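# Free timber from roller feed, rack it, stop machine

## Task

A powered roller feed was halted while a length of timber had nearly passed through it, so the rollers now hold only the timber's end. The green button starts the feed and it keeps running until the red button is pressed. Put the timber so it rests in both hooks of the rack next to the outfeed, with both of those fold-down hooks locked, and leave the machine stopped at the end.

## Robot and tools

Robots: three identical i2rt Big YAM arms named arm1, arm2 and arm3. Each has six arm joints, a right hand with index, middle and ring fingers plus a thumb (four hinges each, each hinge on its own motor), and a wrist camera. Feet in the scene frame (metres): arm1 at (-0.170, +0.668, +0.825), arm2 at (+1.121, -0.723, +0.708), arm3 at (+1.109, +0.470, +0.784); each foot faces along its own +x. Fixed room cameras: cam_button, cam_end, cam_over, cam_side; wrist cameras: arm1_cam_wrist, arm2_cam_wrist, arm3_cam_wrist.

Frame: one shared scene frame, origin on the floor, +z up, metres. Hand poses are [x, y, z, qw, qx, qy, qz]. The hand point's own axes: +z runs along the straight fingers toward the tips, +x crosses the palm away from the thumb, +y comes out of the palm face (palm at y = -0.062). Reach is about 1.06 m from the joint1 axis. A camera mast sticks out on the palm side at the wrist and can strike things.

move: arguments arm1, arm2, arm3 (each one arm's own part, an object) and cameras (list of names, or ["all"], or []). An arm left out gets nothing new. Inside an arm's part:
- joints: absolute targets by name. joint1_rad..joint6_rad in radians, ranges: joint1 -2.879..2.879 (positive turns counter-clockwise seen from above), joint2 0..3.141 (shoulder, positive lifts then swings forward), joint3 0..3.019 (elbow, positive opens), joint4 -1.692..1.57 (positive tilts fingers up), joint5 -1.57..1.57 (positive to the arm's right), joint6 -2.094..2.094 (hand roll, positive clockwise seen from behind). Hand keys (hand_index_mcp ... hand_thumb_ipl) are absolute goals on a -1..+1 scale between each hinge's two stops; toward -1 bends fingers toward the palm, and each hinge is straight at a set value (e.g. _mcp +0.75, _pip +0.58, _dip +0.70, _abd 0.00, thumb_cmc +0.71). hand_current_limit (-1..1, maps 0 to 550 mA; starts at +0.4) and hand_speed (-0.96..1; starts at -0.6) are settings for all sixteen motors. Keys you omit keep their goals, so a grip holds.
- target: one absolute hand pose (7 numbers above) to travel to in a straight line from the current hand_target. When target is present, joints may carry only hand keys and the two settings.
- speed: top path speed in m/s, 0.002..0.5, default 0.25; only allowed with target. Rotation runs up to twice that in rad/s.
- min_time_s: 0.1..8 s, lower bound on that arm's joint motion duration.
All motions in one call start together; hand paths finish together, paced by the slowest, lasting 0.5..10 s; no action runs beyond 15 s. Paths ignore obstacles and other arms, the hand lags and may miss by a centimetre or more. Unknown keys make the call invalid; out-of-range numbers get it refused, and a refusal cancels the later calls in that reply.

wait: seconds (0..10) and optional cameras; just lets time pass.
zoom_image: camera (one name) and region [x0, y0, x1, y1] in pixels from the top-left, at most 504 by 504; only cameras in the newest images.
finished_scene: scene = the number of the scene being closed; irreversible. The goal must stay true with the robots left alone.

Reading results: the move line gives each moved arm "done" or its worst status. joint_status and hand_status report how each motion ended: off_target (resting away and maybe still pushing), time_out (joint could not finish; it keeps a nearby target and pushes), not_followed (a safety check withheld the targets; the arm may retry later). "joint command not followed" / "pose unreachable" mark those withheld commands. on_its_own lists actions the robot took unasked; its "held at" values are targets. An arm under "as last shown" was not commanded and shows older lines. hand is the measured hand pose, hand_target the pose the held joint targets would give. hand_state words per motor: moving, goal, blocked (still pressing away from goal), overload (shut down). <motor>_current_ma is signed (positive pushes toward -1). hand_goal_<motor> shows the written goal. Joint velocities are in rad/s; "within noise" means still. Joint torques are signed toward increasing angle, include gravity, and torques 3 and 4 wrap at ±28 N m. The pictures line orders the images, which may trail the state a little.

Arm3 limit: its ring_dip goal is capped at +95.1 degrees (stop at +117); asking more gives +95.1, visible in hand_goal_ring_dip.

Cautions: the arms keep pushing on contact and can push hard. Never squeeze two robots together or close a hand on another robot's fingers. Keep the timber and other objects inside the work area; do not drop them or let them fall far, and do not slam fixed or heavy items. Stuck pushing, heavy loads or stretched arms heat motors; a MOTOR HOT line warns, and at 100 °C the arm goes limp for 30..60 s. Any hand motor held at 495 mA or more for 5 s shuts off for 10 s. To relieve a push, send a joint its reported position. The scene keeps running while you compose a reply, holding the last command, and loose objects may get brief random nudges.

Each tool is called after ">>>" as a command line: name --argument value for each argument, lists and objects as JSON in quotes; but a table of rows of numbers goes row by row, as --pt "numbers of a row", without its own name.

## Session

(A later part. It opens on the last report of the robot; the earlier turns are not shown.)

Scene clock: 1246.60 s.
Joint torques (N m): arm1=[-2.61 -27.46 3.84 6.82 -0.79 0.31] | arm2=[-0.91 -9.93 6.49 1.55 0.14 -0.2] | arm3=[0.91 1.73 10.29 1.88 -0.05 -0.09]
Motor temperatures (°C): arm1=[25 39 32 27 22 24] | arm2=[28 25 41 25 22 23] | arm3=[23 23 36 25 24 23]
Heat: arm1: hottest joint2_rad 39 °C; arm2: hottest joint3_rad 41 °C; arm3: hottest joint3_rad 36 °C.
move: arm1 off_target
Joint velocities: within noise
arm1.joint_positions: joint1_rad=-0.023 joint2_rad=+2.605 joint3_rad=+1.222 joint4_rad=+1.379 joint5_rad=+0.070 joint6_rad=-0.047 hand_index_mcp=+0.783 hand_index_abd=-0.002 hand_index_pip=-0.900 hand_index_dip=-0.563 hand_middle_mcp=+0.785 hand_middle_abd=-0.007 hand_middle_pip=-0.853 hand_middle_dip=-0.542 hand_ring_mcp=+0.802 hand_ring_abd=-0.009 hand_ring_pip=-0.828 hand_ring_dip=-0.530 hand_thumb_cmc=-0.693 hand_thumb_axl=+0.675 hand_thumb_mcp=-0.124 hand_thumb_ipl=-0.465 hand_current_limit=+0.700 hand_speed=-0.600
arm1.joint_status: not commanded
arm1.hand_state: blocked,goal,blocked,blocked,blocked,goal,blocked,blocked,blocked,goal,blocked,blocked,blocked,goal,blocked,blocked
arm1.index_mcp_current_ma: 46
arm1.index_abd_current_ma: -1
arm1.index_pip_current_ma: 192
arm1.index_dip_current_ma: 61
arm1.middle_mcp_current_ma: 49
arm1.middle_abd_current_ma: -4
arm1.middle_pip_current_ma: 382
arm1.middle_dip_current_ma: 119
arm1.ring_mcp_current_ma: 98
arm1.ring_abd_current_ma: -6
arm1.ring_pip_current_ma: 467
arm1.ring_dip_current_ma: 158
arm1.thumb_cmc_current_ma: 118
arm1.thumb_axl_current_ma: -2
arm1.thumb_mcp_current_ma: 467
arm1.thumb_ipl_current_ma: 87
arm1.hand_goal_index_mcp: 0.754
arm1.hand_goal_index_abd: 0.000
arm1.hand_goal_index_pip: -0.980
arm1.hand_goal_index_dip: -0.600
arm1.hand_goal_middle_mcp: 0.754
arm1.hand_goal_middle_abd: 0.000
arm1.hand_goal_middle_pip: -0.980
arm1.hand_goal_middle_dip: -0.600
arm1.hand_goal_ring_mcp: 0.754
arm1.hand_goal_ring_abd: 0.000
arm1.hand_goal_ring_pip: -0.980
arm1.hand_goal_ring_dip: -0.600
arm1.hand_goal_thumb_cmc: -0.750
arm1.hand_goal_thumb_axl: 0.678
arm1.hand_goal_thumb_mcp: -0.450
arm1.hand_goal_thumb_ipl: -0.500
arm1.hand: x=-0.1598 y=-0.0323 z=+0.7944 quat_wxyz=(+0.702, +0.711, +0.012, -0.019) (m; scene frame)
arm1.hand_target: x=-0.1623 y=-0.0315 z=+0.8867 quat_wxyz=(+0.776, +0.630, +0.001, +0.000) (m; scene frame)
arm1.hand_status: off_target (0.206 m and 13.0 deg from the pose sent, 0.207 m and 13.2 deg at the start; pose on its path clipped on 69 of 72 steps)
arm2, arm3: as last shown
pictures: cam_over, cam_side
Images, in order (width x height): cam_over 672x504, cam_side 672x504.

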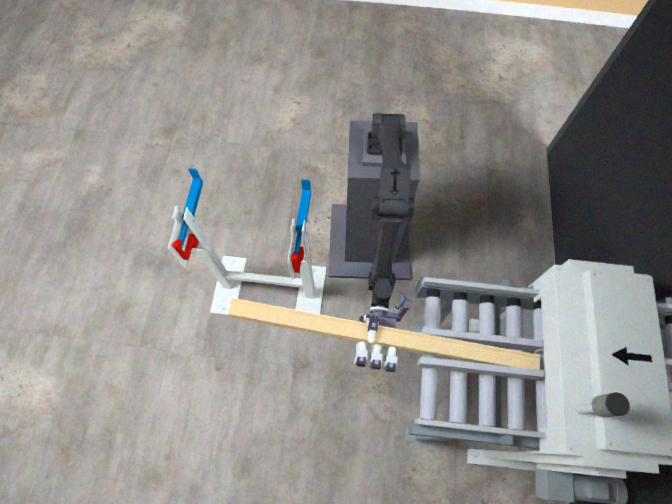

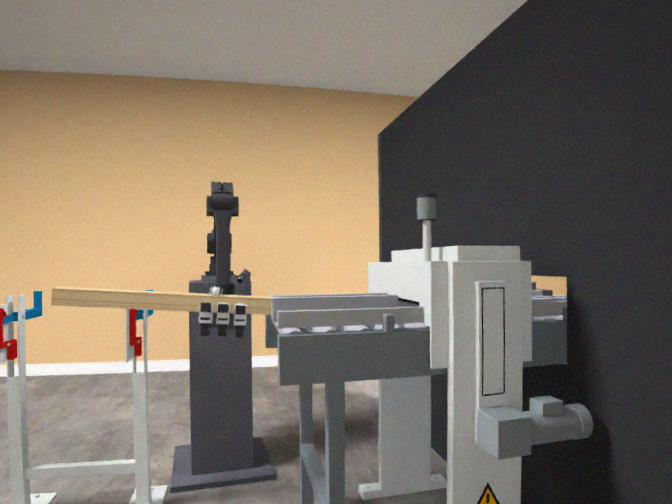

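>>> move --arm1 '{"joints": {"joint2_rad": 2.38}, "min_time_s": 2.5}' --cameras '["cam_over", "cam_side"]'

Scene clock: 1253.07 s.
Joint torques (N m): arm1=[-2.02 -27.99 5.33 5.39 -0.14 0.32] | arm2=[-0.67 -10.23 6.72 1.7 0.14 -0.22] | arm3=[0.91 1.96 10.28 1.89 -0.04 -0.07]
Motor temperatures (°C): arm1=[25 39 32 27 22 24] | arm2=[28 25 41 25 22 23] | arm3=[23 23 36 25 24 23]
Heat: arm1: hottest joint2_rad 39 °C; arm2: hottest joint3_rad 41 °C; arm3: hottest joint3_rad 36 °C.
move: arm1 done
Joint velocities: within noise
arm1.joint_positions: joint1_rad=-0.023 joint2_rad=+2.479 joint3_rad=+1.211 joint4_rad=+1.419 joint5_rad=+0.046 joint6_rad=-0.050 hand_index_mcp=+0.783 hand_index_abd=-0.002 hand_index_pip=-0.900 hand_index_dip=-0.564 hand_middle_mcp=+0.785 hand_middle_abd=-0.007 hand_middle_pip=-0.853 hand_middle_dip=-0.543 hand_ring_mcp=+0.803 hand_ring_abd=-0.009 hand_ring_pip=-0.828 hand_ring_dip=-0.531 hand_thumb_cmc=-0.693 hand_thumb_axl=+0.675 hand_thumb_mcp=-0.124 hand_thumb_ipl=-0.465 hand_current_limit=+0.700 hand_speed=-0.600
arm1.joint_status: all done
arm1.hand_state: blocked,goal,blocked,blocked,blocked,goal,blocked,blocked,blocked,goal,blocked,blocked,blocked,goal,blocked,blocked
arm1.index_mcp_current_ma: 46
arm1.index_abd_current_ma: 0
arm1.index_pip_current_ma: 192
arm1.index_dip_current_ma: 58
arm1.middle_mcp_current_ma: 50
arm1.middle_abd_current_ma: -4
arm1.middle_pip_current_ma: 382
arm1.middle_dip_current_ma: 115
arm1.ring_mcp_current_ma: 99
arm1.ring_abd_current_ma: -6
arm1.ring_pip_current_ma: 467
arm1.ring_dip_current_ma: 155
arm1.thumb_cmc_current_ma: 118
arm1.thumb_axl_current_ma: -2
arm1.thumb_mcp_current_ma: 467
arm1.thumb_ipl_current_ma: 87
arm1.hand_goal_index_mcp: 0.754
arm1.hand_goal_index_abd: 0.000
arm1.hand_goal_index_pip: -0.980
arm1.hand_goal_index_dip: -0.600
arm1.hand_goal_middle_mcp: 0.754
arm1.hand_goal_middle_abd: 0.000
arm1.hand_goal_middle_pip: -0.980
arm1.hand_goal_middle_dip: -0.600
arm1.hand_goal_ring_mcp: 0.754
arm1.hand_goal_ring_abd: 0.000
arm1.hand_goal_ring_pip: -0.980
arm1.hand_goal_ring_dip: -0.600
arm1.hand_goal_thumb_cmc: -0.750
arm1.hand_goal_thumb_axl: 0.678
arm1.hand_goal_thumb_mcp: -0.450
arm1.hand_goal_thumb_ipl: -0.500
arm1.hand: x=-0.1552 y=-0.0403 z=+0.8863 quat_wxyz=(+0.756, +0.655, +0.017, -0.010) (m; scene frame)
arm1.hand_target: x=-0.1604 y=-0.0345 z=+0.9772 quat_wxyz=(+0.817, +0.577, +0.002, +0.005) (m; scene frame)
arm1.hand_status: not commanded
arm2, arm3: as last shown
pictures: cam_over, cam_side
Images, in order (width x height): cam_over 672x504, cam_side 672x504.

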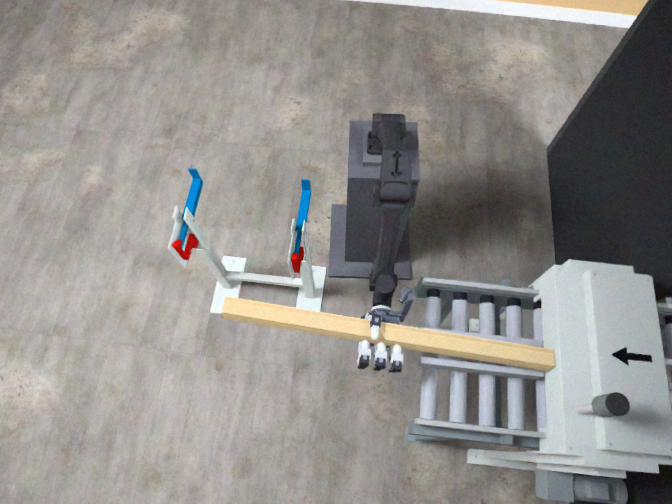

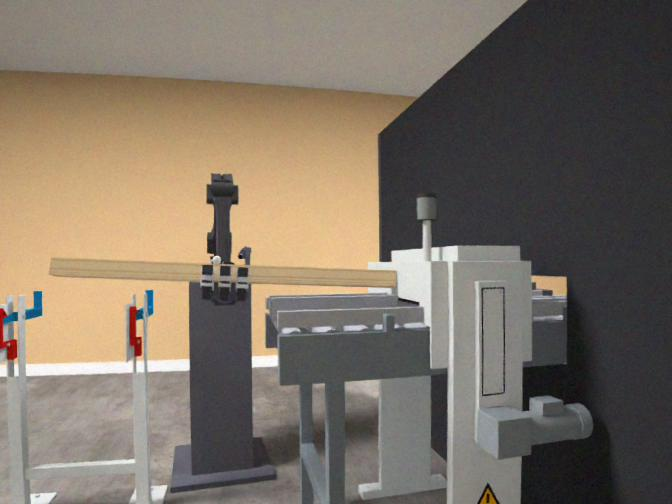

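>>> move --arm1 '{"target": [-0.30, 0.08, 0.985, 0.793, 0.609, 0.0, 0.0], "speed": 0.08}' --cameras '["cam_over", "cam_side", "arm1_cam_wrist"]'

Scene clock: 1290.17 s.
Joint torques (N m): arm1=[-1.49 -22.48 3.93 5.3 -0.23 0.32] | arm2=[-0.73 -10.93 6.58 1.58 0.19 -0.3] | arm3=[0.91 1.85 10.28 1.84 -0.04 -0.06]
Motor temperatures (°C): arm1=[25 40 33 27 22 24] | arm2=[28 25 41 25 22 23] | arm3=[22 23 36 25 24 23]
Heat: arm1: hottest joint2_rad 40 °C; arm2: hottest joint3_rad 41 °C; arm3: hottest joint3_rad 36 °C.
move: arm1 off_target
Joint velocities: within noise
arm1.joint_positions: joint1_rad=-0.313 joint2_rad=+2.247 joint3_rad=+0.793 joint4_rad=+1.462 joint5_rad=-0.230 joint6_rad=+0.013 hand_index_mcp=+0.783 hand_index_abd=+0.000 hand_index_pip=-0.900 hand_index_dip=-0.565 hand_middle_mcp=+0.785 hand_middle_abd=-0.005 hand_middle_pip=-0.854 hand_middle_dip=-0.543 hand_ring_mcp=+0.803 hand_ring_abd=-0.007 hand_ring_pip=-0.831 hand_ring_dip=-0.531 hand_thumb_cmc=-0.693 hand_thumb_axl=+0.675 hand_thumb_mcp=-0.124 hand_thumb_ipl=-0.465 hand_current_limit=+0.700 hand_speed=-0.600
arm1.joint_status: not commanded
arm1.hand_state: blocked,goal,blocked,blocked,blocked,goal,blocked,blocked,blocked,goal,blocked,blocked,blocked,goal,blocked,blocked
arm1.index_mcp_current_ma: 46
arm1.index_abd_current_ma: 0
arm1.index_pip_current_ma: 192
arm1.index_dip_current_ma: 57
arm1.middle_mcp_current_ma: 50
arm1.middle_abd_current_ma: -3
arm1.middle_pip_current_ma: 376
arm1.middle_dip_current_ma: 115
arm1.ring_mcp_current_ma: 99
arm1.ring_abd_current_ma: -4
arm1.ring_pip_current_ma: 467
arm1.ring_dip_current_ma: 155
arm1.thumb_cmc_current_ma: 118
arm1.thumb_axl_current_ma: -2
arm1.thumb_mcp_current_ma: 468
arm1.thumb_ipl_current_ma: 87
arm1.hand_goal_index_mcp: 0.754
arm1.hand_goal_index_abd: 0.000
arm1.hand_goal_index_pip: -0.980
arm1.hand_goal_index_dip: -0.600
arm1.hand_goal_middle_mcp: 0.754
arm1.hand_goal_middle_abd: 0.000
arm1.hand_goal_middle_pip: -0.980
arm1.hand_goal_middle_dip: -0.600
arm1.hand_goal_ring_mcp: 0.754
arm1.hand_goal_ring_abd: 0.000
arm1.hand_goal_ring_pip: -0.980
arm1.hand_goal_ring_dip: -0.600
arm1.hand_goal_thumb_cmc: -0.750
arm1.hand_goal_thumb_axl: 0.678
arm1.hand_goal_thumb_mcp: -0.450
arm1.hand_goal_thumb_ipl: -0.500
arm1.hand: x=-0.2929 y=+0.0752 z=+0.9097 quat_wxyz=(+0.706, +0.708, -0.005, +0.005) (m; scene frame)
arm1.hand_target: x=-0.2986 y=+0.0807 z=+0.9826 quat_wxyz=(+0.767, +0.642, -0.001, +0.002) (m; scene frame)
arm1.hand_status: off_target (0.076 m and 15.1 deg from the pose sent, 0.213 m and 7.1 deg at the start; pose on its path clipped on 36 of 91 steps; a joint's target at an end of its range on 78 of 91 steps)
arm2.joint_positions: joint1_rad=+0.122 joint2_rad=+1.464 joint3_rad=+1.333 joint4_rad=-1.419 joint5_rad=+0.010 joint6_rad=+1.427 hand_index_mcp=+0.754 hand_index_abd=+0.022 hand_index_pip=+0.578 hand_index_dip=+0.696 hand_middle_mcp=+0.015 hand_middle_abd=+0.001 hand_middle_pip=-0.877 hand_middle_dip=-0.718 hand_ring_mcp=+0.012 hand_ring_abd=+0.001 hand_ring_pip=-0.857 hand_ring_dip=-0.738 hand_thumb_cmc=+0.714 hand_thumb_axl=+0.677 hand_thumb_mcp=+0.223 hand_thumb_ipl=+0.168 hand_current_limit=+0.400 hand_speed=-0.600
arm2.joint_status: not commanded
arm2.hand_state: goal,blocked,goal,goal,goal,goal,goal,goal,goal,goal,goal,goal,goal,goal,goal,goal
arm2.index_mcp_current_ma: 0
arm2.index_abd_current_ma: 56
arm2.index_pip_current_ma: 3
arm2.index_dip_current_ma: 0
arm2.middle_mcp_current_ma: 44
arm2.middle_abd_current_ma: 1
arm2.middle_pip_current_ma: 5
arm2.middle_dip_current_ma: 5
arm2.ring_mcp_current_ma: 33
arm2.ring_abd_current_ma: 1
arm2.ring_pip_current_ma: 6
arm2.ring_dip_current_ma: 4
arm2.thumb_cmc_current_ma: 1
arm2.thumb_axl_current_ma: -1
arm2.thumb_mcp_current_ma: -8
arm2.thumb_ipl_current_ma: -1
arm2.hand_goal_index_mcp: 0.754
arm2.hand_goal_index_abd: 0.000
arm2.hand_goal_index_pip: 0.576
arm2.hand_goal_index_dip: 0.696
arm2.hand_goal_middle_mcp: 0.000
arm2.hand_goal_middle_abd: 0.000
arm2.hand_goal_middle_pip: -0.880
arm2.hand_goal_middle_dip: -0.720
arm2.hand_goal_ring_mcp: 0.000
arm2.hand_goal_ring_abd: 0.000
arm2.hand_goal_ring_pip: -0.860
arm2.hand_goal_ring_dip: -0.740
arm2.hand_goal_thumb_cmc: 0.714
arm2.hand_goal_thumb_axl: 0.678
arm2.hand_goal_thumb_mcp: 0.226
arm2.hand_goal_thumb_ipl: 0.168
arm2.hand: x=+1.0586 y=-0.2945 z=+0.9229 quat_wxyz=(-0.005, +0.509, +0.860, +0.006) (m; scene frame)
arm2.hand_target: x=+1.0583 y=-0.2914 z=+0.9039 quat_wxyz=(+0.000, +0.503, +0.864, +0.000) (m; scene frame)
arm2.hand_status: not commanded
arm3.joint_positions: joint1_rad=-0.134 joint2_rad=+0.629 joint3_rad=+1.370 joint4_rad=-1.370 joint5_rad=-0.062 joint6_rad=+1.107 hand_index_mcp=+0.754 hand_index_abd=+0.000 hand_index_pip=+0.577 hand_index_dip=+0.696 hand_middle_mcp=+0.754 hand_middle_abd=+0.000 hand_middle_pip=+0.577 hand_middle_dip=+0.696 hand_ring_mcp=+0.754 hand_ring_abd=+0.000 hand_ring_pip=+0.577 hand_ring_dip=+0.696 hand_thumb_cmc=+0.714 hand_thumb_axl=+0.677 hand_thumb_mcp=+0.226 hand_thumb_ipl=+0.168 hand_current_limit=+0.400 hand_speed=-0.600
arm3.joint_status: not commanded
arm3.hand_state: goal,goal,goal,goal,goal,goal,goal,goal,goal,goal,goal,goal,goal,goal,goal,goal
arm3.index_mcp_current_ma: 0
arm3.index_abd_current_ma: 0
arm3.index_pip_current_ma: 0
arm3.index_dip_current_ma: 0
arm3.middle_mcp_current_ma: 0
arm3.middle_abd_current_ma: 0
arm3.middle_pip_current_ma: 0
arm3.middle_dip_current_ma: 0
arm3.ring_mcp_current_ma: 0
arm3.ring_abd_current_ma: 0
arm3.ring_pip_current_ma: 0
arm3.ring_dip_current_ma: 0
arm3.thumb_cmc_current_ma: 0
arm3.thumb_axl_current_ma: 0
arm3.thumb_mcp_current_ma: 0
arm3.thumb_ipl_current_ma: 0
arm3.hand_goal_index_mcp: 0.754
arm3.hand_goal_index_abd: 0.000
arm3.hand_goal_index_pip: 0.576
arm3.hand_goal_index_dip: 0.696
arm3.hand_goal_middle_mcp: 0.754
arm3.hand_goal_middle_abd: 0.000
arm3.hand_goal_middle_pip: 0.576
arm3.hand_goal_middle_dip: 0.696
arm3.hand_goal_ring_mcp: 0.754
arm3.hand_goal_ring_abd: 0.000
arm3.hand_goal_ring_pip: 0.576
arm3.hand_goal_ring_dip: 0.696
arm3.hand_goal_thumb_cmc: 0.714
arm3.hand_goal_thumb_axl: 0.678
arm3.hand_goal_thumb_mcp: 0.226
arm3.hand_goal_thumb_ipl: 0.168
arm3.hand: x=+0.9699 y=+0.2382 z=+1.3123 quat_wxyz=(+0.395, +0.705, -0.549, +0.214) (m; scene frame)
arm3.hand_target: x=+0.9704 y=+0.2405 z=+1.3241 quat_wxyz=(+0.406, +0.700, -0.545, +0.218) (m; scene frame)
arm3.hand_status: not commanded
pictures: arm1_cam_wrist, cam_over, cam_side
Images, in order (width x height): arm1_cam_wrist 672x504, cam_over 672x504, cam_side 672x504.

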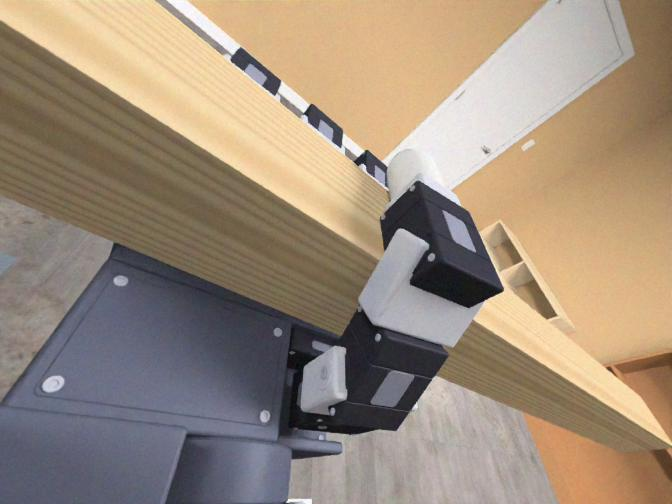

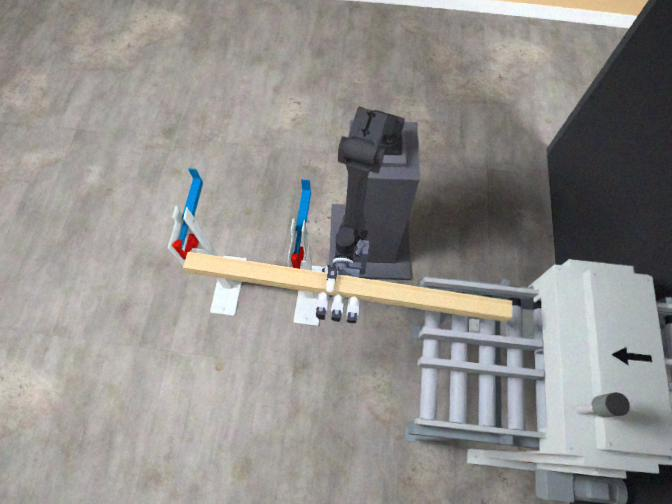

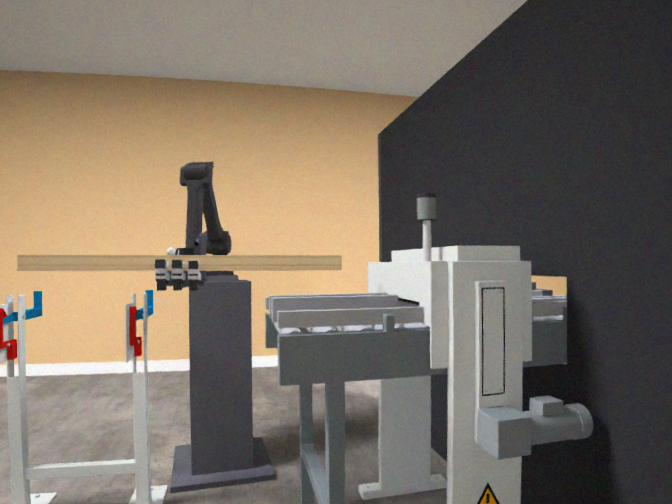

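>>> move --arm1 '{"target": [-0.48, 0.20, 0.985, 0.777, 0.629, 0.0, 0.0], "speed": 0.08}' --cameras '["cam_over", "cam_side", "arm1_cam_wrist"]'

Scene clock: 1296.97 s.
Joint torques (N m): arm1=[-2.14 -20.01 4.07 4.56 -0.22 0.27] | arm2=[-1.08 -10.23 6.54 1.78 0.18 -0.31] | arm3=[0.91 1.67 10.29 1.88 -0.04 -0.06]
Motor temperatures (°C): arm1=[25 39 32 27 22 24] | arm2=[28 25 41 25 22 23] | arm3=[22 23 36 25 24 23]
Heat: arm1: hottest joint2_rad 39 °C; arm2: hottest joint3_rad 41 °C; arm3: hottest joint3_rad 36 °C.
move: arm1 off_target
Joint velocities: within noise
arm1.joint_positions: joint1_rad=-0.829 joint2_rad=+2.181 joint3_rad=+0.694 joint4_rad=+1.473 joint5_rad=-0.749 joint6_rad=+0.082 hand_index_mcp=+0.783 hand_index_abd=+0.000 hand_index_pip=-0.900 hand_index_dip=-0.565 hand_middle_mcp=+0.785 hand_middle_abd=-0.005 hand_middle_pip=-0.855 hand_middle_dip=-0.543 hand_ring_mcp=+0.803 hand_ring_abd=-0.007 hand_ring_pip=-0.832 hand_ring_dip=-0.531 hand_thumb_cmc=-0.693 hand_thumb_axl=+0.675 hand_thumb_mcp=-0.124 hand_thumb_ipl=-0.465 hand_current_limit=+0.700 hand_speed=-0.600
arm1.joint_status: not commanded
arm1.hand_state: blocked,goal,blocked,blocked,blocked,goal,blocked,blocked,blocked,goal,blocked,blocked,blocked,goal,blocked,blocked
arm1.index_mcp_current_ma: 46
arm1.index_abd_current_ma: 0
arm1.index_pip_current_ma: 192
arm1.index_dip_current_ma: 56
arm1.middle_mcp_current_ma: 50
arm1.middle_abd_current_ma: -2
arm1.middle_pip_current_ma: 375
arm1.middle_dip_current_ma: 115
arm1.ring_mcp_current_ma: 99
arm1.ring_abd_current_ma: -4
arm1.ring_pip_current_ma: 467
arm1.ring_dip_current_ma: 155
arm1.thumb_cmc_current_ma: 119
arm1.thumb_axl_current_ma: -2
arm1.thumb_mcp_current_ma: 467
arm1.thumb_ipl_current_ma: 87
arm1.hand_goal_index_mcp: 0.754
arm1.hand_goal_index_abd: 0.000
arm1.hand_goal_index_pip: -0.980
arm1.hand_goal_index_dip: -0.600
arm1.hand_goal_middle_mcp: 0.754
arm1.hand_goal_middle_abd: 0.000
arm1.hand_goal_middle_pip: -0.980
arm1.hand_goal_middle_dip: -0.600
arm1.hand_goal_ring_mcp: 0.754
arm1.hand_goal_ring_abd: 0.000
arm1.hand_goal_ring_pip: -0.980
arm1.hand_goal_ring_dip: -0.600
arm1.hand_goal_thumb_cmc: -0.750
arm1.hand_goal_thumb_axl: 0.678
arm1.hand_goal_thumb_mcp: -0.450
arm1.hand_goal_thumb_ipl: -0.500
arm1.hand: x=-0.4727 y=+0.1982 z=+0.9207 quat_wxyz=(+0.699, +0.713, -0.033, +0.035) (m; scene frame)
arm1.hand_target: x=-0.4768 y=+0.2002 z=+0.9826 quat_wxyz=(+0.744, +0.668, +0.001, +0.004) (m; scene frame)
arm1.hand_status: off_target (0.065 m and 14.2 deg from the pose sent, 0.237 m and 12.2 deg at the start; a joint's target at an end of its range on 104 of 104 steps)
arm2, arm3: as last shown
pictures: arm1_cam_wrist, cam_over, cam_side
Images, in order (width x height): arm1_cam_wrist 672x504, cam_over 672x504, cam_side 672x504.

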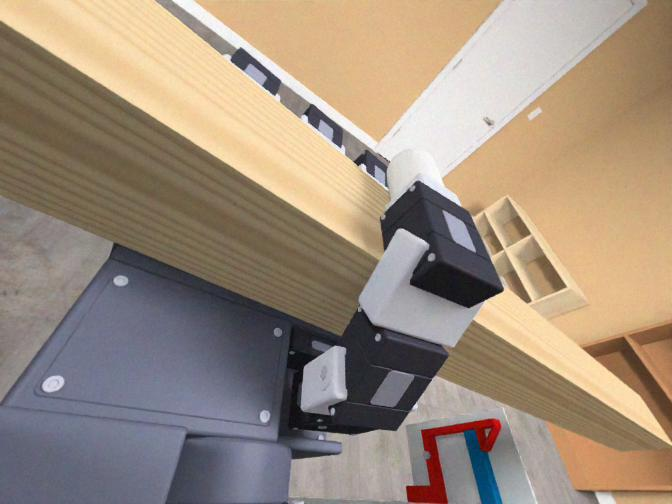

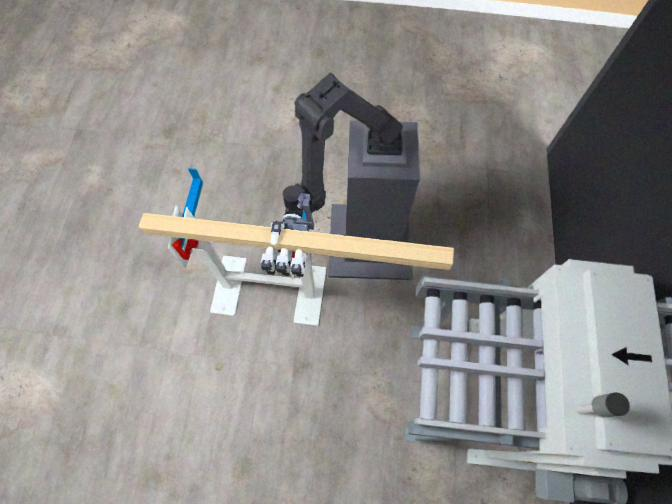

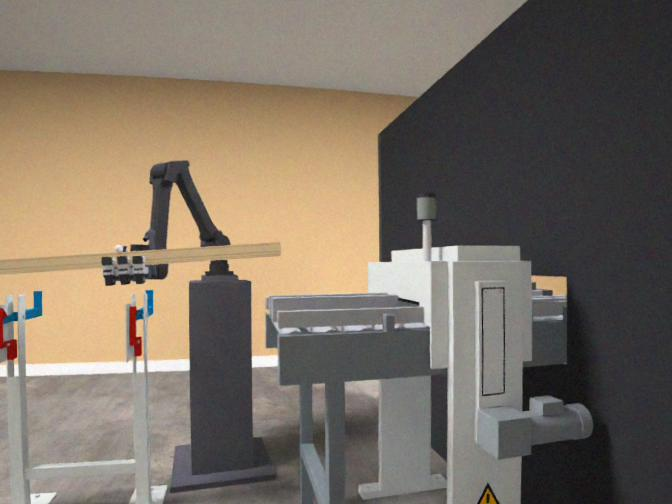

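>>> move --arm1 '{"target": [-0.60, 0.30, 0.985, 0.7646, 0.6418, 0.0467, -0.0392], "speed": 0.08}' --cameras '["cam_over", "cam_side", "cam_end"]'

Scene clock: 1306.50 s.
Joint torques (N m): arm1=[-2.26 -17.55 6.42 3.59 0.09 0.29] | arm2=[-0.5 -10.4 6.52 1.52 0.24 -0.25] | arm3=[0.97 1.85 10.21 1.87 -0.05 -0.07]
Motor temperatures (°C): arm1=[25 38 32 27 22 24] | arm2=[28 25 41 25 22 23] | arm3=[22 23 36 25 24 23]
Heat: arm1: hottest joint2_rad 38 °C; arm2: hottest joint3_rad 41 °C; arm3: hottest joint3_rad 36 °C.
move: arm1 off_target
Joint velocities: within noise
arm1.joint_positions: joint1_rad=-1.194 joint2_rad=+2.181 joint3_rad=+0.820 joint4_rad=+1.491 joint5_rad=-1.129 joint6_rad=+0.082 hand_index_mcp=+0.783 hand_index_abd=+0.000 hand_index_pip=-0.900 hand_index_dip=-0.565 hand_middle_mcp=+0.785 hand_middle_abd=-0.004 hand_middle_pip=-0.855 hand_middle_dip=-0.543 hand_ring_mcp=+0.803 hand_ring_abd=-0.006 hand_ring_pip=-0.833 hand_ring_dip=-0.531 hand_thumb_cmc=-0.693 hand_thumb_axl=+0.675 hand_thumb_mcp=-0.124 hand_thumb_ipl=-0.465 hand_current_limit=+0.700 hand_speed=-0.600
arm1.joint_status: not commanded
arm1.hand_state: blocked,goal,blocked,blocked,blocked,goal,blocked,blocked,blocked,goal,blocked,blocked,blocked,goal,blocked,blocked
arm1.index_mcp_current_ma: 46
arm1.index_abd_current_ma: 0
arm1.index_pip_current_ma: 192
arm1.index_dip_current_ma: 56
arm1.middle_mcp_current_ma: 50
arm1.middle_abd_current_ma: -2
arm1.middle_pip_current_ma: 372
arm1.middle_dip_current_ma: 115
arm1.ring_mcp_current_ma: 99
arm1.ring_abd_current_ma: -3
arm1.ring_pip_current_ma: 467
arm1.ring_dip_current_ma: 155
arm1.thumb_cmc_current_ma: 119
arm1.thumb_axl_current_ma: -2
arm1.thumb_mcp_current_ma: 467
arm1.thumb_ipl_current_ma: 87
arm1.hand_goal_index_mcp: 0.754
arm1.hand_goal_index_abd: 0.000
arm1.hand_goal_index_pip: -0.980
arm1.hand_goal_index_dip: -0.600
arm1.hand_goal_middle_mcp: 0.754
arm1.hand_goal_middle_abd: 0.000
arm1.hand_goal_middle_pip: -0.980
arm1.hand_goal_middle_dip: -0.600
arm1.hand_goal_ring_mcp: 0.754
arm1.hand_goal_ring_abd: 0.000
arm1.hand_goal_ring_pip: -0.980
arm1.hand_goal_ring_dip: -0.600
arm1.hand_goal_thumb_cmc: -0.750
arm1.hand_goal_thumb_axl: 0.678
arm1.hand_goal_thumb_mcp: -0.450
arm1.hand_goal_thumb_ipl: -0.500
arm1.hand: x=-0.5881 y=+0.2992 z=+0.9534 quat_wxyz=(+0.723, +0.690, +0.018, -0.004) (m; scene frame)
arm1.hand_target: x=-0.5967 y=+0.2988 z=+0.9848 quat_wxyz=(+0.740, +0.669, +0.050, -0.035) (m; scene frame)
arm1.hand_status: off_target (0.034 m and 9.0 deg from the pose sent, 0.175 m and 16.7 deg at the start; a joint's target at an end of its range on 80 of 80 steps)
arm2, arm3: as last shown
pictures: cam_end, cam_over, cam_side
Images, in order (width x height): cam_end 672x504, cam_over 672x504, cam_side 672x504.

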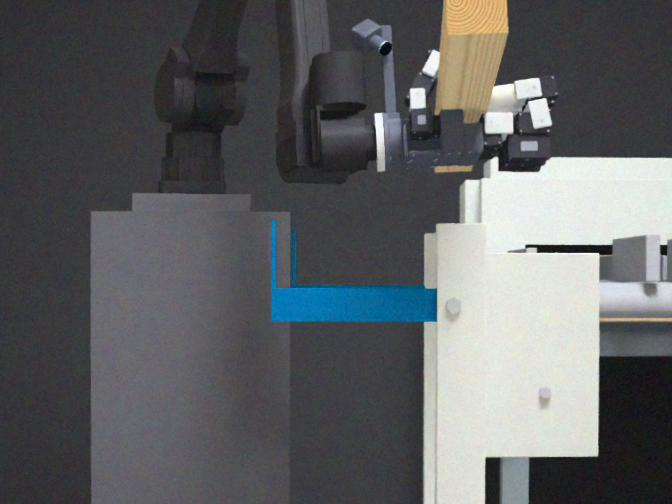

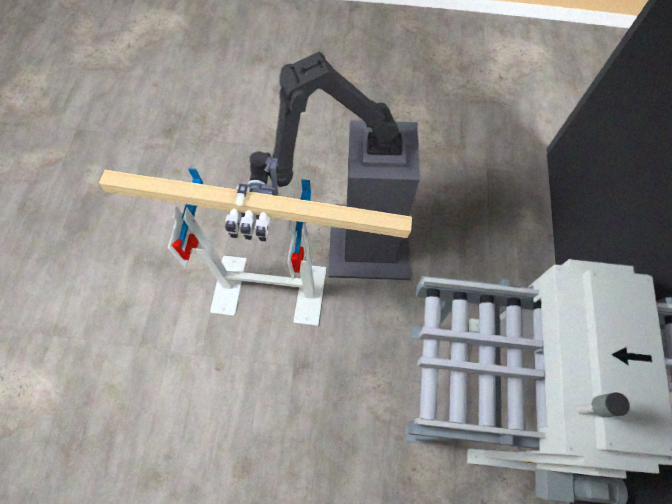

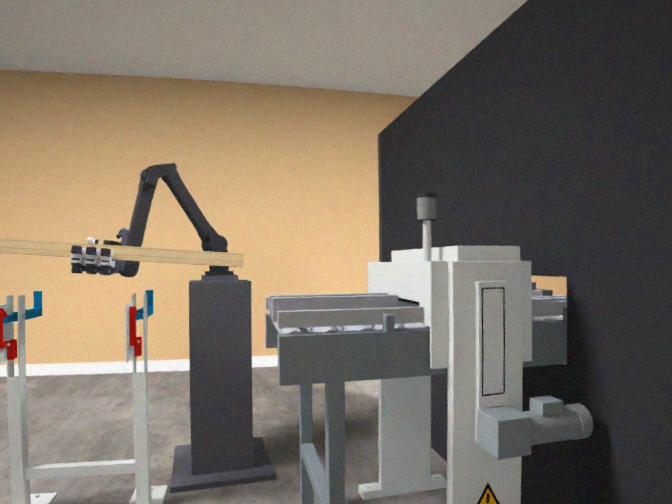

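>>> move --arm1 '{"target": [-0.685, 0.41, 0.95, 0.7651, 0.6422, 0.0368, -0.0309], "speed": 0.08}' --cameras '["cam_over", "cam_side", "cam_end", "arm1_cam_wrist"]'

Scene clock: 1315.90 s.
Joint torques (N m): arm1=[-2.14 -17.14 6.46 3.04 0.16 0.34] | arm2=[-0.5 -10.05 6.76 1.66 0.2 -0.22] | arm3=[1.2 1.9 10.28 1.85 -0.05 -0.06]
Motor temperatures (°C): arm1=[25 37 33 27 22 24] | arm2=[28 25 41 25 22 23] | arm3=[22 23 36 25 24 23]
Heat: arm1: hottest joint2_rad 37 °C; arm2: hottest joint3_rad 41 °C; arm3: hottest joint3_rad 36 °C.
move: arm1 off_target
Joint velocities: within noise
arm1.joint_positions: joint1_rad=-1.471 joint2_rad=+2.290 joint3_rad=+0.966 joint4_rad=+1.501 joint5_rad=-1.379 joint6_rad=+0.145 hand_index_mcp=+0.783 hand_index_abd=+0.000 hand_index_pip=-0.900 hand_index_dip=-0.565 hand_middle_mcp=+0.785 hand_middle_abd=-0.004 hand_middle_pip=-0.855 hand_middle_dip=-0.543 hand_ring_mcp=+0.803 hand_ring_abd=-0.006 hand_ring_pip=-0.833 hand_ring_dip=-0.531 hand_thumb_cmc=-0.693 hand_thumb_axl=+0.675 hand_thumb_mcp=-0.124 hand_thumb_ipl=-0.465 hand_current_limit=+0.700 hand_speed=-0.600
arm1.joint_status: not commanded
arm1.hand_state: blocked,goal,blocked,blocked,blocked,goal,blocked,blocked,blocked,goal,blocked,blocked,blocked,goal,blocked,blocked
arm1.index_mcp_current_ma: 46
arm1.index_abd_current_ma: 0
arm1.index_pip_current_ma: 192
arm1.index_dip_current_ma: 56
arm1.middle_mcp_current_ma: 50
arm1.middle_abd_current_ma: -2
arm1.middle_pip_current_ma: 372
arm1.middle_dip_current_ma: 115
arm1.ring_mcp_current_ma: 99
arm1.ring_abd_current_ma: -3
arm1.ring_pip_current_ma: 467
arm1.ring_dip_current_ma: 155
arm1.thumb_cmc_current_ma: 119
arm1.thumb_axl_current_ma: -2
arm1.thumb_mcp_current_ma: 467
arm1.thumb_ipl_current_ma: 87
arm1.hand_goal_index_mcp: 0.754
arm1.hand_goal_index_abd: 0.000
arm1.hand_goal_index_pip: -0.980
arm1.hand_goal_index_dip: -0.600
arm1.hand_goal_middle_mcp: 0.754
arm1.hand_goal_middle_abd: 0.000
arm1.hand_goal_middle_pip: -0.980
arm1.hand_goal_middle_dip: -0.600
arm1.hand_goal_ring_mcp: 0.754
arm1.hand_goal_ring_abd: 0.000
arm1.hand_goal_ring_pip: -0.980
arm1.hand_goal_ring_dip: -0.600
arm1.hand_goal_thumb_cmc: -0.750
arm1.hand_goal_thumb_axl: 0.678
arm1.hand_goal_thumb_mcp: -0.450
arm1.hand_goal_thumb_ipl: -0.500
arm1.hand: x=-0.6727 y=+0.4081 z=+0.9254 quat_wxyz=(+0.716, +0.698, +0.006, -0.011) (m; scene frame)
arm1.hand_target: x=-0.6839 y=+0.4094 z=+0.9503 quat_wxyz=(+0.722, +0.690, +0.032, -0.038) (m; scene frame)
arm1.hand_status: off_target (0.028 m and 9.6 deg from the pose sent, 0.147 m and 8.2 deg at the start; a joint's target at an end of its range on 76 of 76 steps)
arm2, arm3: as last shown
pictures: arm1_cam_wrist, cam_end, cam_over, cam_side
Images, in order (width x height): arm1_cam_wrist 672x504, cam_end 672x504, cam_over 672x504, cam_side 672x504.

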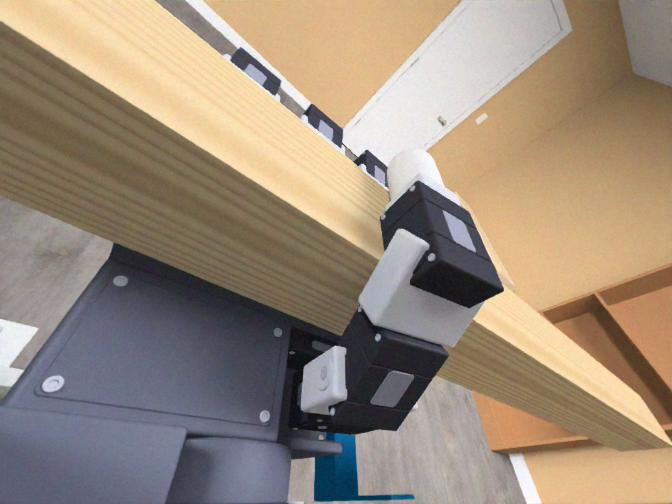

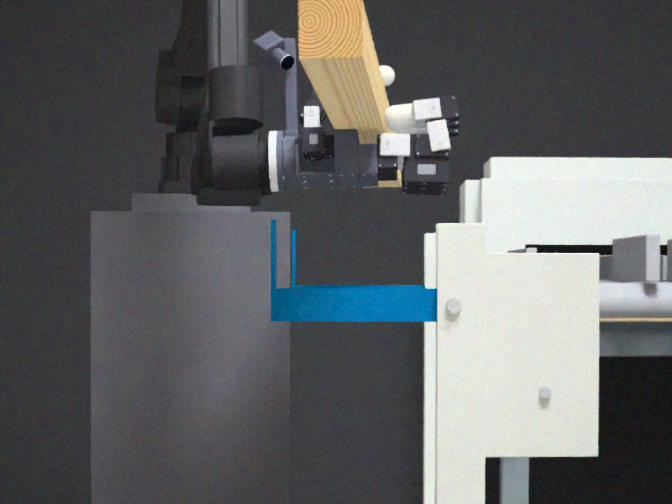

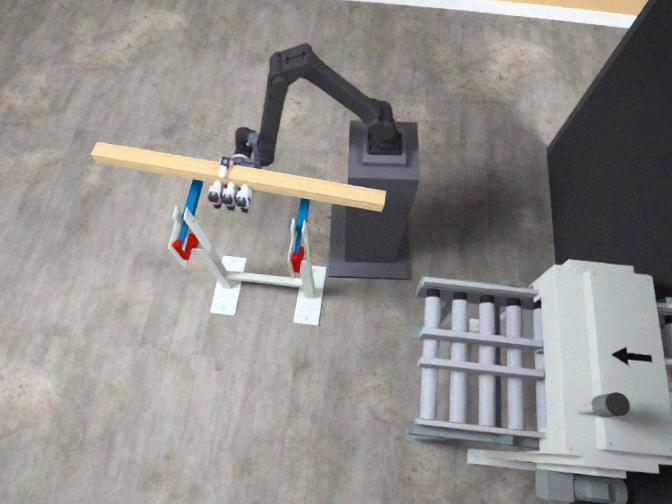

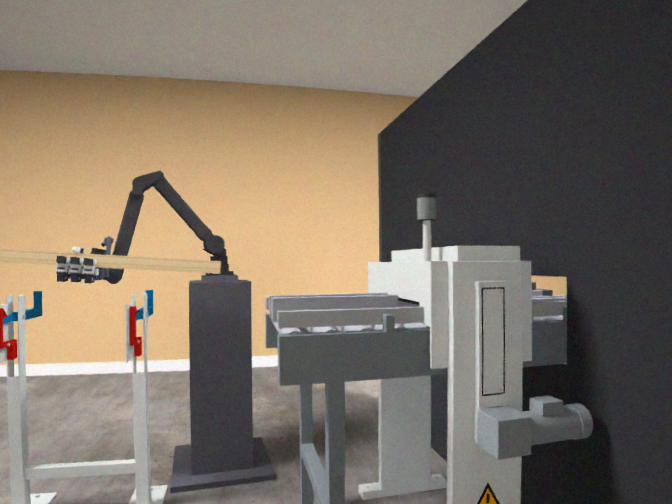

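>>> move --arm1 '{"target": [-0.685, 0.41, 0.86, 0.766, 0.6424, 0.0201, -0.0168], "speed": 0.06}' --cameras '["cam_over", "cam_end", "cam_side"]'

Scene clock: 1331.77 s.
Joint torques (N m): arm1=[-1.9 -17.73 4.89 3.04 -0.05 0.08] | arm2=[-2.02 -11.11 6.67 1.5 0.23 -0.18] | arm3=[0.97 1.96 10.32 1.91 -0.05 -0.06]
Motor temperatures (°C): arm1=[25 37 33 26 22 24] | arm2=[28 25 40 25 22 23] | arm3=[22 23 37 25 24 23]
Heat: arm1: hottest joint2_rad 37 °C; arm2: hottest joint3_rad 40 °C; arm3: hottest joint3_rad 37 °C.
move: arm1 off_target
Joint velocities: within noise
arm1.joint_positions: joint1_rad=-1.468 joint2_rad=+2.494 joint3_rad=+1.047 joint4_rad=+1.504 joint5_rad=-1.393 joint6_rad=+0.096 hand_index_mcp=+0.783 hand_index_abd=+0.000 hand_index_pip=-0.900 hand_index_dip=-0.565 hand_middle_mcp=+0.785 hand_middle_abd=-0.004 hand_middle_pip=-0.855 hand_middle_dip=-0.543 hand_ring_mcp=+0.803 hand_ring_abd=-0.006 hand_ring_pip=-0.833 hand_ring_dip=-0.531 hand_thumb_cmc=-0.693 hand_thumb_axl=+0.675 hand_thumb_mcp=-0.124 hand_thumb_ipl=-0.465 hand_current_limit=+0.700 hand_speed=-0.600
arm1.joint_status: not commanded
arm1.hand_state: blocked,goal,blocked,blocked,blocked,goal,blocked,blocked,blocked,goal,blocked,blocked,blocked,goal,blocked,blocked
arm1.index_mcp_current_ma: 46
arm1.index_abd_current_ma: 0
arm1.index_pip_current_ma: 192
arm1.index_dip_current_ma: 56
arm1.middle_mcp_current_ma: 50
arm1.middle_abd_current_ma: -2
arm1.middle_pip_current_ma: 372
arm1.middle_dip_current_ma: 115
arm1.ring_mcp_current_ma: 99
arm1.ring_abd_current_ma: -3
arm1.ring_pip_current_ma: 467
arm1.ring_dip_current_ma: 155
arm1.thumb_cmc_current_ma: 119
arm1.thumb_axl_current_ma: -2
arm1.thumb_mcp_current_ma: 468
arm1.thumb_ipl_current_ma: 87
arm1.hand_goal_index_mcp: 0.754
arm1.hand_goal_index_abd: 0.000
arm1.hand_goal_index_pip: -0.980
arm1.hand_goal_index_dip: -0.600
arm1.hand_goal_middle_mcp: 0.754
arm1.hand_goal_middle_abd: 0.000
arm1.hand_goal_middle_pip: -0.980
arm1.hand_goal_middle_dip: -0.600
arm1.hand_goal_ring_mcp: 0.754
arm1.hand_goal_ring_abd: 0.000
arm1.hand_goal_ring_pip: -0.980
arm1.hand_goal_ring_dip: -0.600
arm1.hand_goal_thumb_cmc: -0.750
arm1.hand_goal_thumb_axl: 0.678
arm1.hand_goal_thumb_mcp: -0.450
arm1.hand_goal_thumb_ipl: -0.500
arm1.hand: x=-0.6729 y=+0.4055 z=+0.8365 quat_wxyz=(+0.707, +0.707, -0.013, +0.018) (m; scene frame)
arm1.hand_target: x=-0.6828 y=+0.4087 z=+0.8593 quat_wxyz=(+0.713, +0.700, +0.020, -0.019) (m; scene frame)
arm1.hand_status: off_target (0.027 m and 11.4 deg from the pose sent, 0.067 m and 8.8 deg at the start; a joint's target at an end of its range on 61 of 62 steps)
arm2, arm3: as last shown
pictures: cam_end, cam_over, cam_side
Images, in order (width x height): cam_end 672x504, cam_over 672x504, cam_side 672x504.

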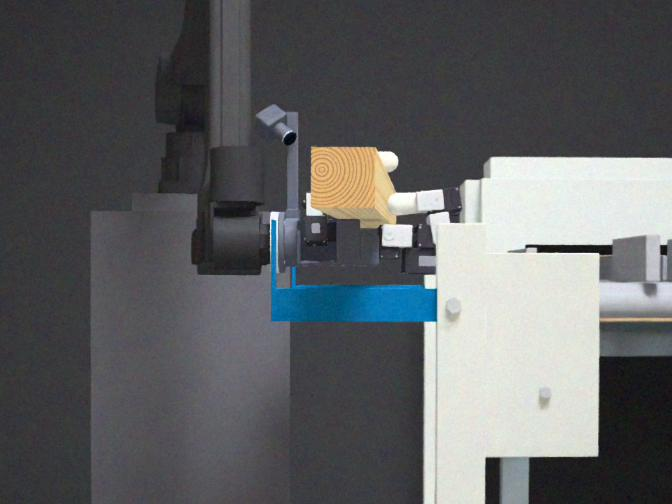

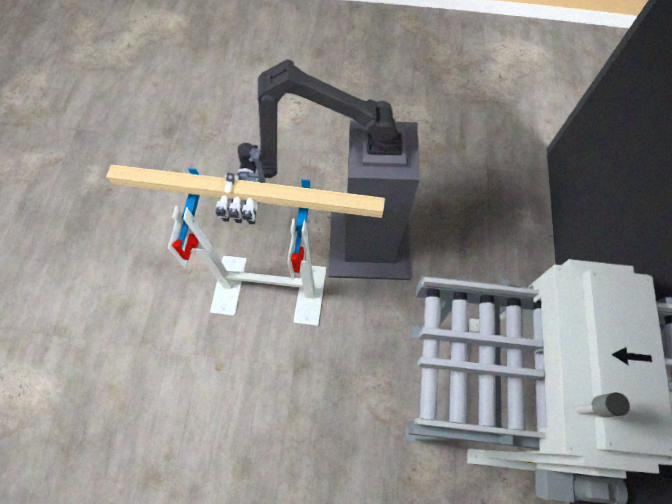

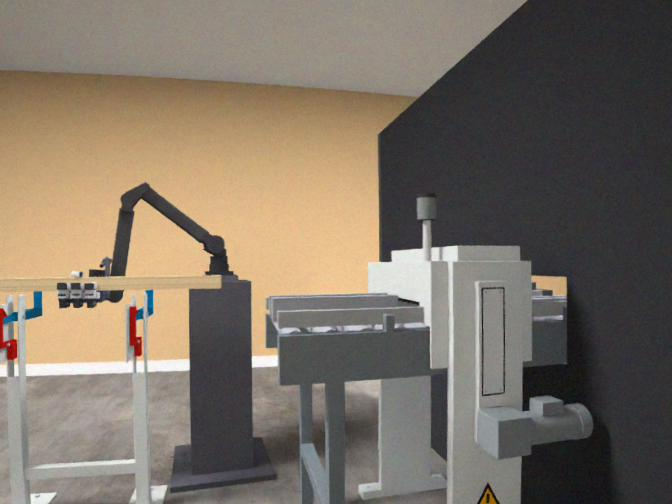

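>>> move --arm1 '{"target": [-0.685, 0.41, 0.805, 0.765, 0.6422, 0.0334, -0.028], "speed": 0.05}' --cameras '["cam_over", "cam_end", "cam_side", "arm1_cam_wrist"]'

Scene clock: 1341.70 s.
Joint torques (N m): arm1=[-2.67 -18.2 4.16 2.96 -0.16 0.13] | arm2=[-1.61 -10.17 6.63 1.43 0.18 -0.22] | arm3=[1.03 1.79 10.33 1.88 -0.03 -0.06]
Motor temperatures (°C): arm1=[25 36 33 26 22 24] | arm2=[28 25 40 25 22 23] | arm3=[22 23 37 25 24 23]
Heat: arm1: hottest joint2_rad 36 °C; arm2: hottest joint3_rad 40 °C; arm3: hottest joint3_rad 37 °C.
move: arm1 off_target
Joint velocities: within noise
arm1.joint_positions: joint1_rad=-1.470 joint2_rad=+2.629 joint3_rad=+1.147 joint4_rad=+1.504 joint5_rad=-1.410 joint6_rad=+0.016 hand_index_mcp=+0.783 hand_index_abd=+0.000 hand_index_pip=-0.900 hand_index_dip=-0.565 hand_middle_mcp=+0.785 hand_middle_abd=-0.004 hand_middle_pip=-0.855 hand_middle_dip=-0.543 hand_ring_mcp=+0.803 hand_ring_abd=-0.006 hand_ring_pip=-0.833 hand_ring_dip=-0.531 hand_thumb_cmc=-0.693 hand_thumb_axl=+0.675 hand_thumb_mcp=-0.124 hand_thumb_ipl=-0.465 hand_current_limit=+0.700 hand_speed=-0.600
arm1.joint_status: not commanded
arm1.hand_state: blocked,goal,blocked,blocked,blocked,goal,blocked,blocked,blocked,goal,blocked,blocked,blocked,goal,blocked,blocked
arm1.index_mcp_current_ma: 46
arm1.index_abd_current_ma: 0
arm1.index_pip_current_ma: 192
arm1.index_dip_current_ma: 56
arm1.middle_mcp_current_ma: 50
arm1.middle_abd_current_ma: -2
arm1.middle_pip_current_ma: 372
arm1.middle_dip_current_ma: 115
arm1.ring_mcp_current_ma: 99
arm1.ring_abd_current_ma: -3
arm1.ring_pip_current_ma: 467
arm1.ring_dip_current_ma: 155
arm1.thumb_cmc_current_ma: 119
arm1.thumb_axl_current_ma: -2
arm1.thumb_mcp_current_ma: 467
arm1.thumb_ipl_current_ma: 87
arm1.hand_goal_index_mcp: 0.754
arm1.hand_goal_index_abd: 0.000
arm1.hand_goal_index_pip: -0.980
arm1.hand_goal_index_dip: -0.600
arm1.hand_goal_middle_mcp: 0.754
arm1.hand_goal_middle_abd: 0.000
arm1.hand_goal_middle_pip: -0.980
arm1.hand_goal_middle_dip: -0.600
arm1.hand_goal_ring_mcp: 0.754
arm1.hand_goal_ring_abd: 0.000
arm1.hand_goal_ring_pip: -0.980
arm1.hand_goal_ring_dip: -0.600
arm1.hand_goal_thumb_cmc: -0.750
arm1.hand_goal_thumb_axl: 0.678
arm1.hand_goal_thumb_mcp: -0.450
arm1.hand_goal_thumb_ipl: -0.500
arm1.hand: x=-0.6733 y=+0.4046 z=+0.7846 quat_wxyz=(+0.705, +0.709, +0.009, +0.008) (m; scene frame)
arm1.hand_target: x=-0.6842 y=+0.4096 z=+0.8046 quat_wxyz=(+0.710, +0.703, +0.038, -0.028) (m; scene frame)
arm1.hand_status: off_target (0.024 m and 11.4 deg from the pose sent, 0.034 m and 12.4 deg at the start; a joint's target at an end of its range on 64 of 65 steps)
arm2, arm3: as last shown
pictures: arm1_cam_wrist, cam_end, cam_over, cam_side
Images, in order (width x height): arm1_cam_wrist 672x504, cam_end 672x504, cam_over 672x504, cam_side 672x504.

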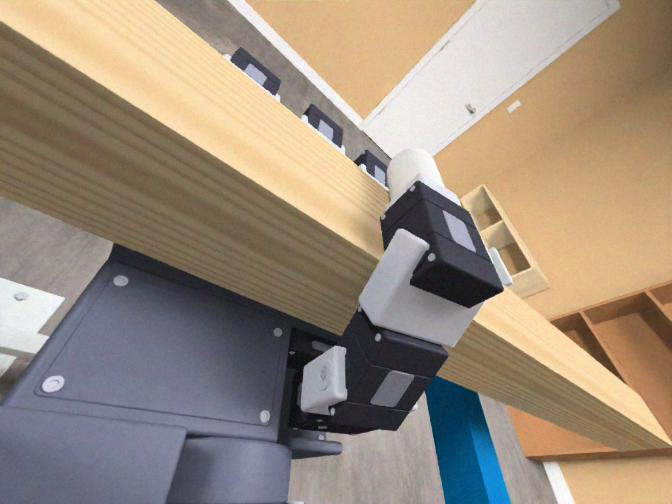

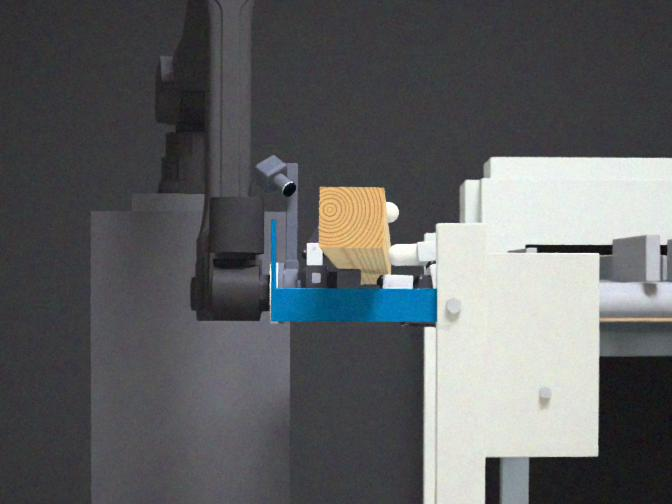

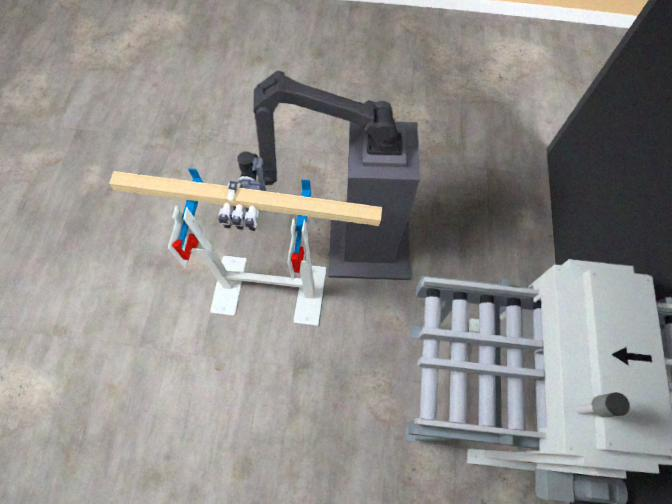

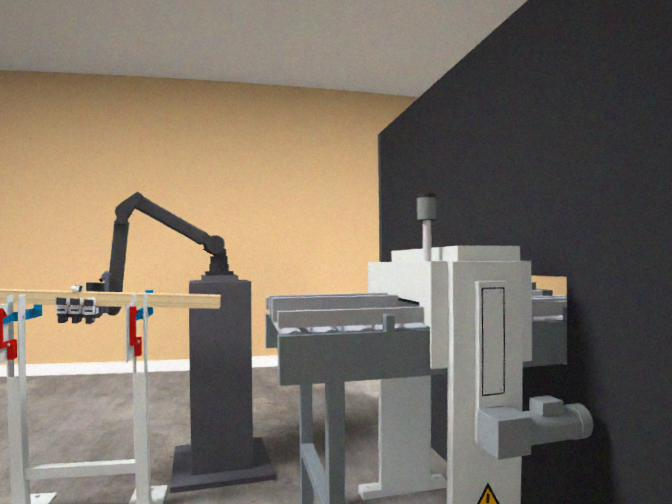

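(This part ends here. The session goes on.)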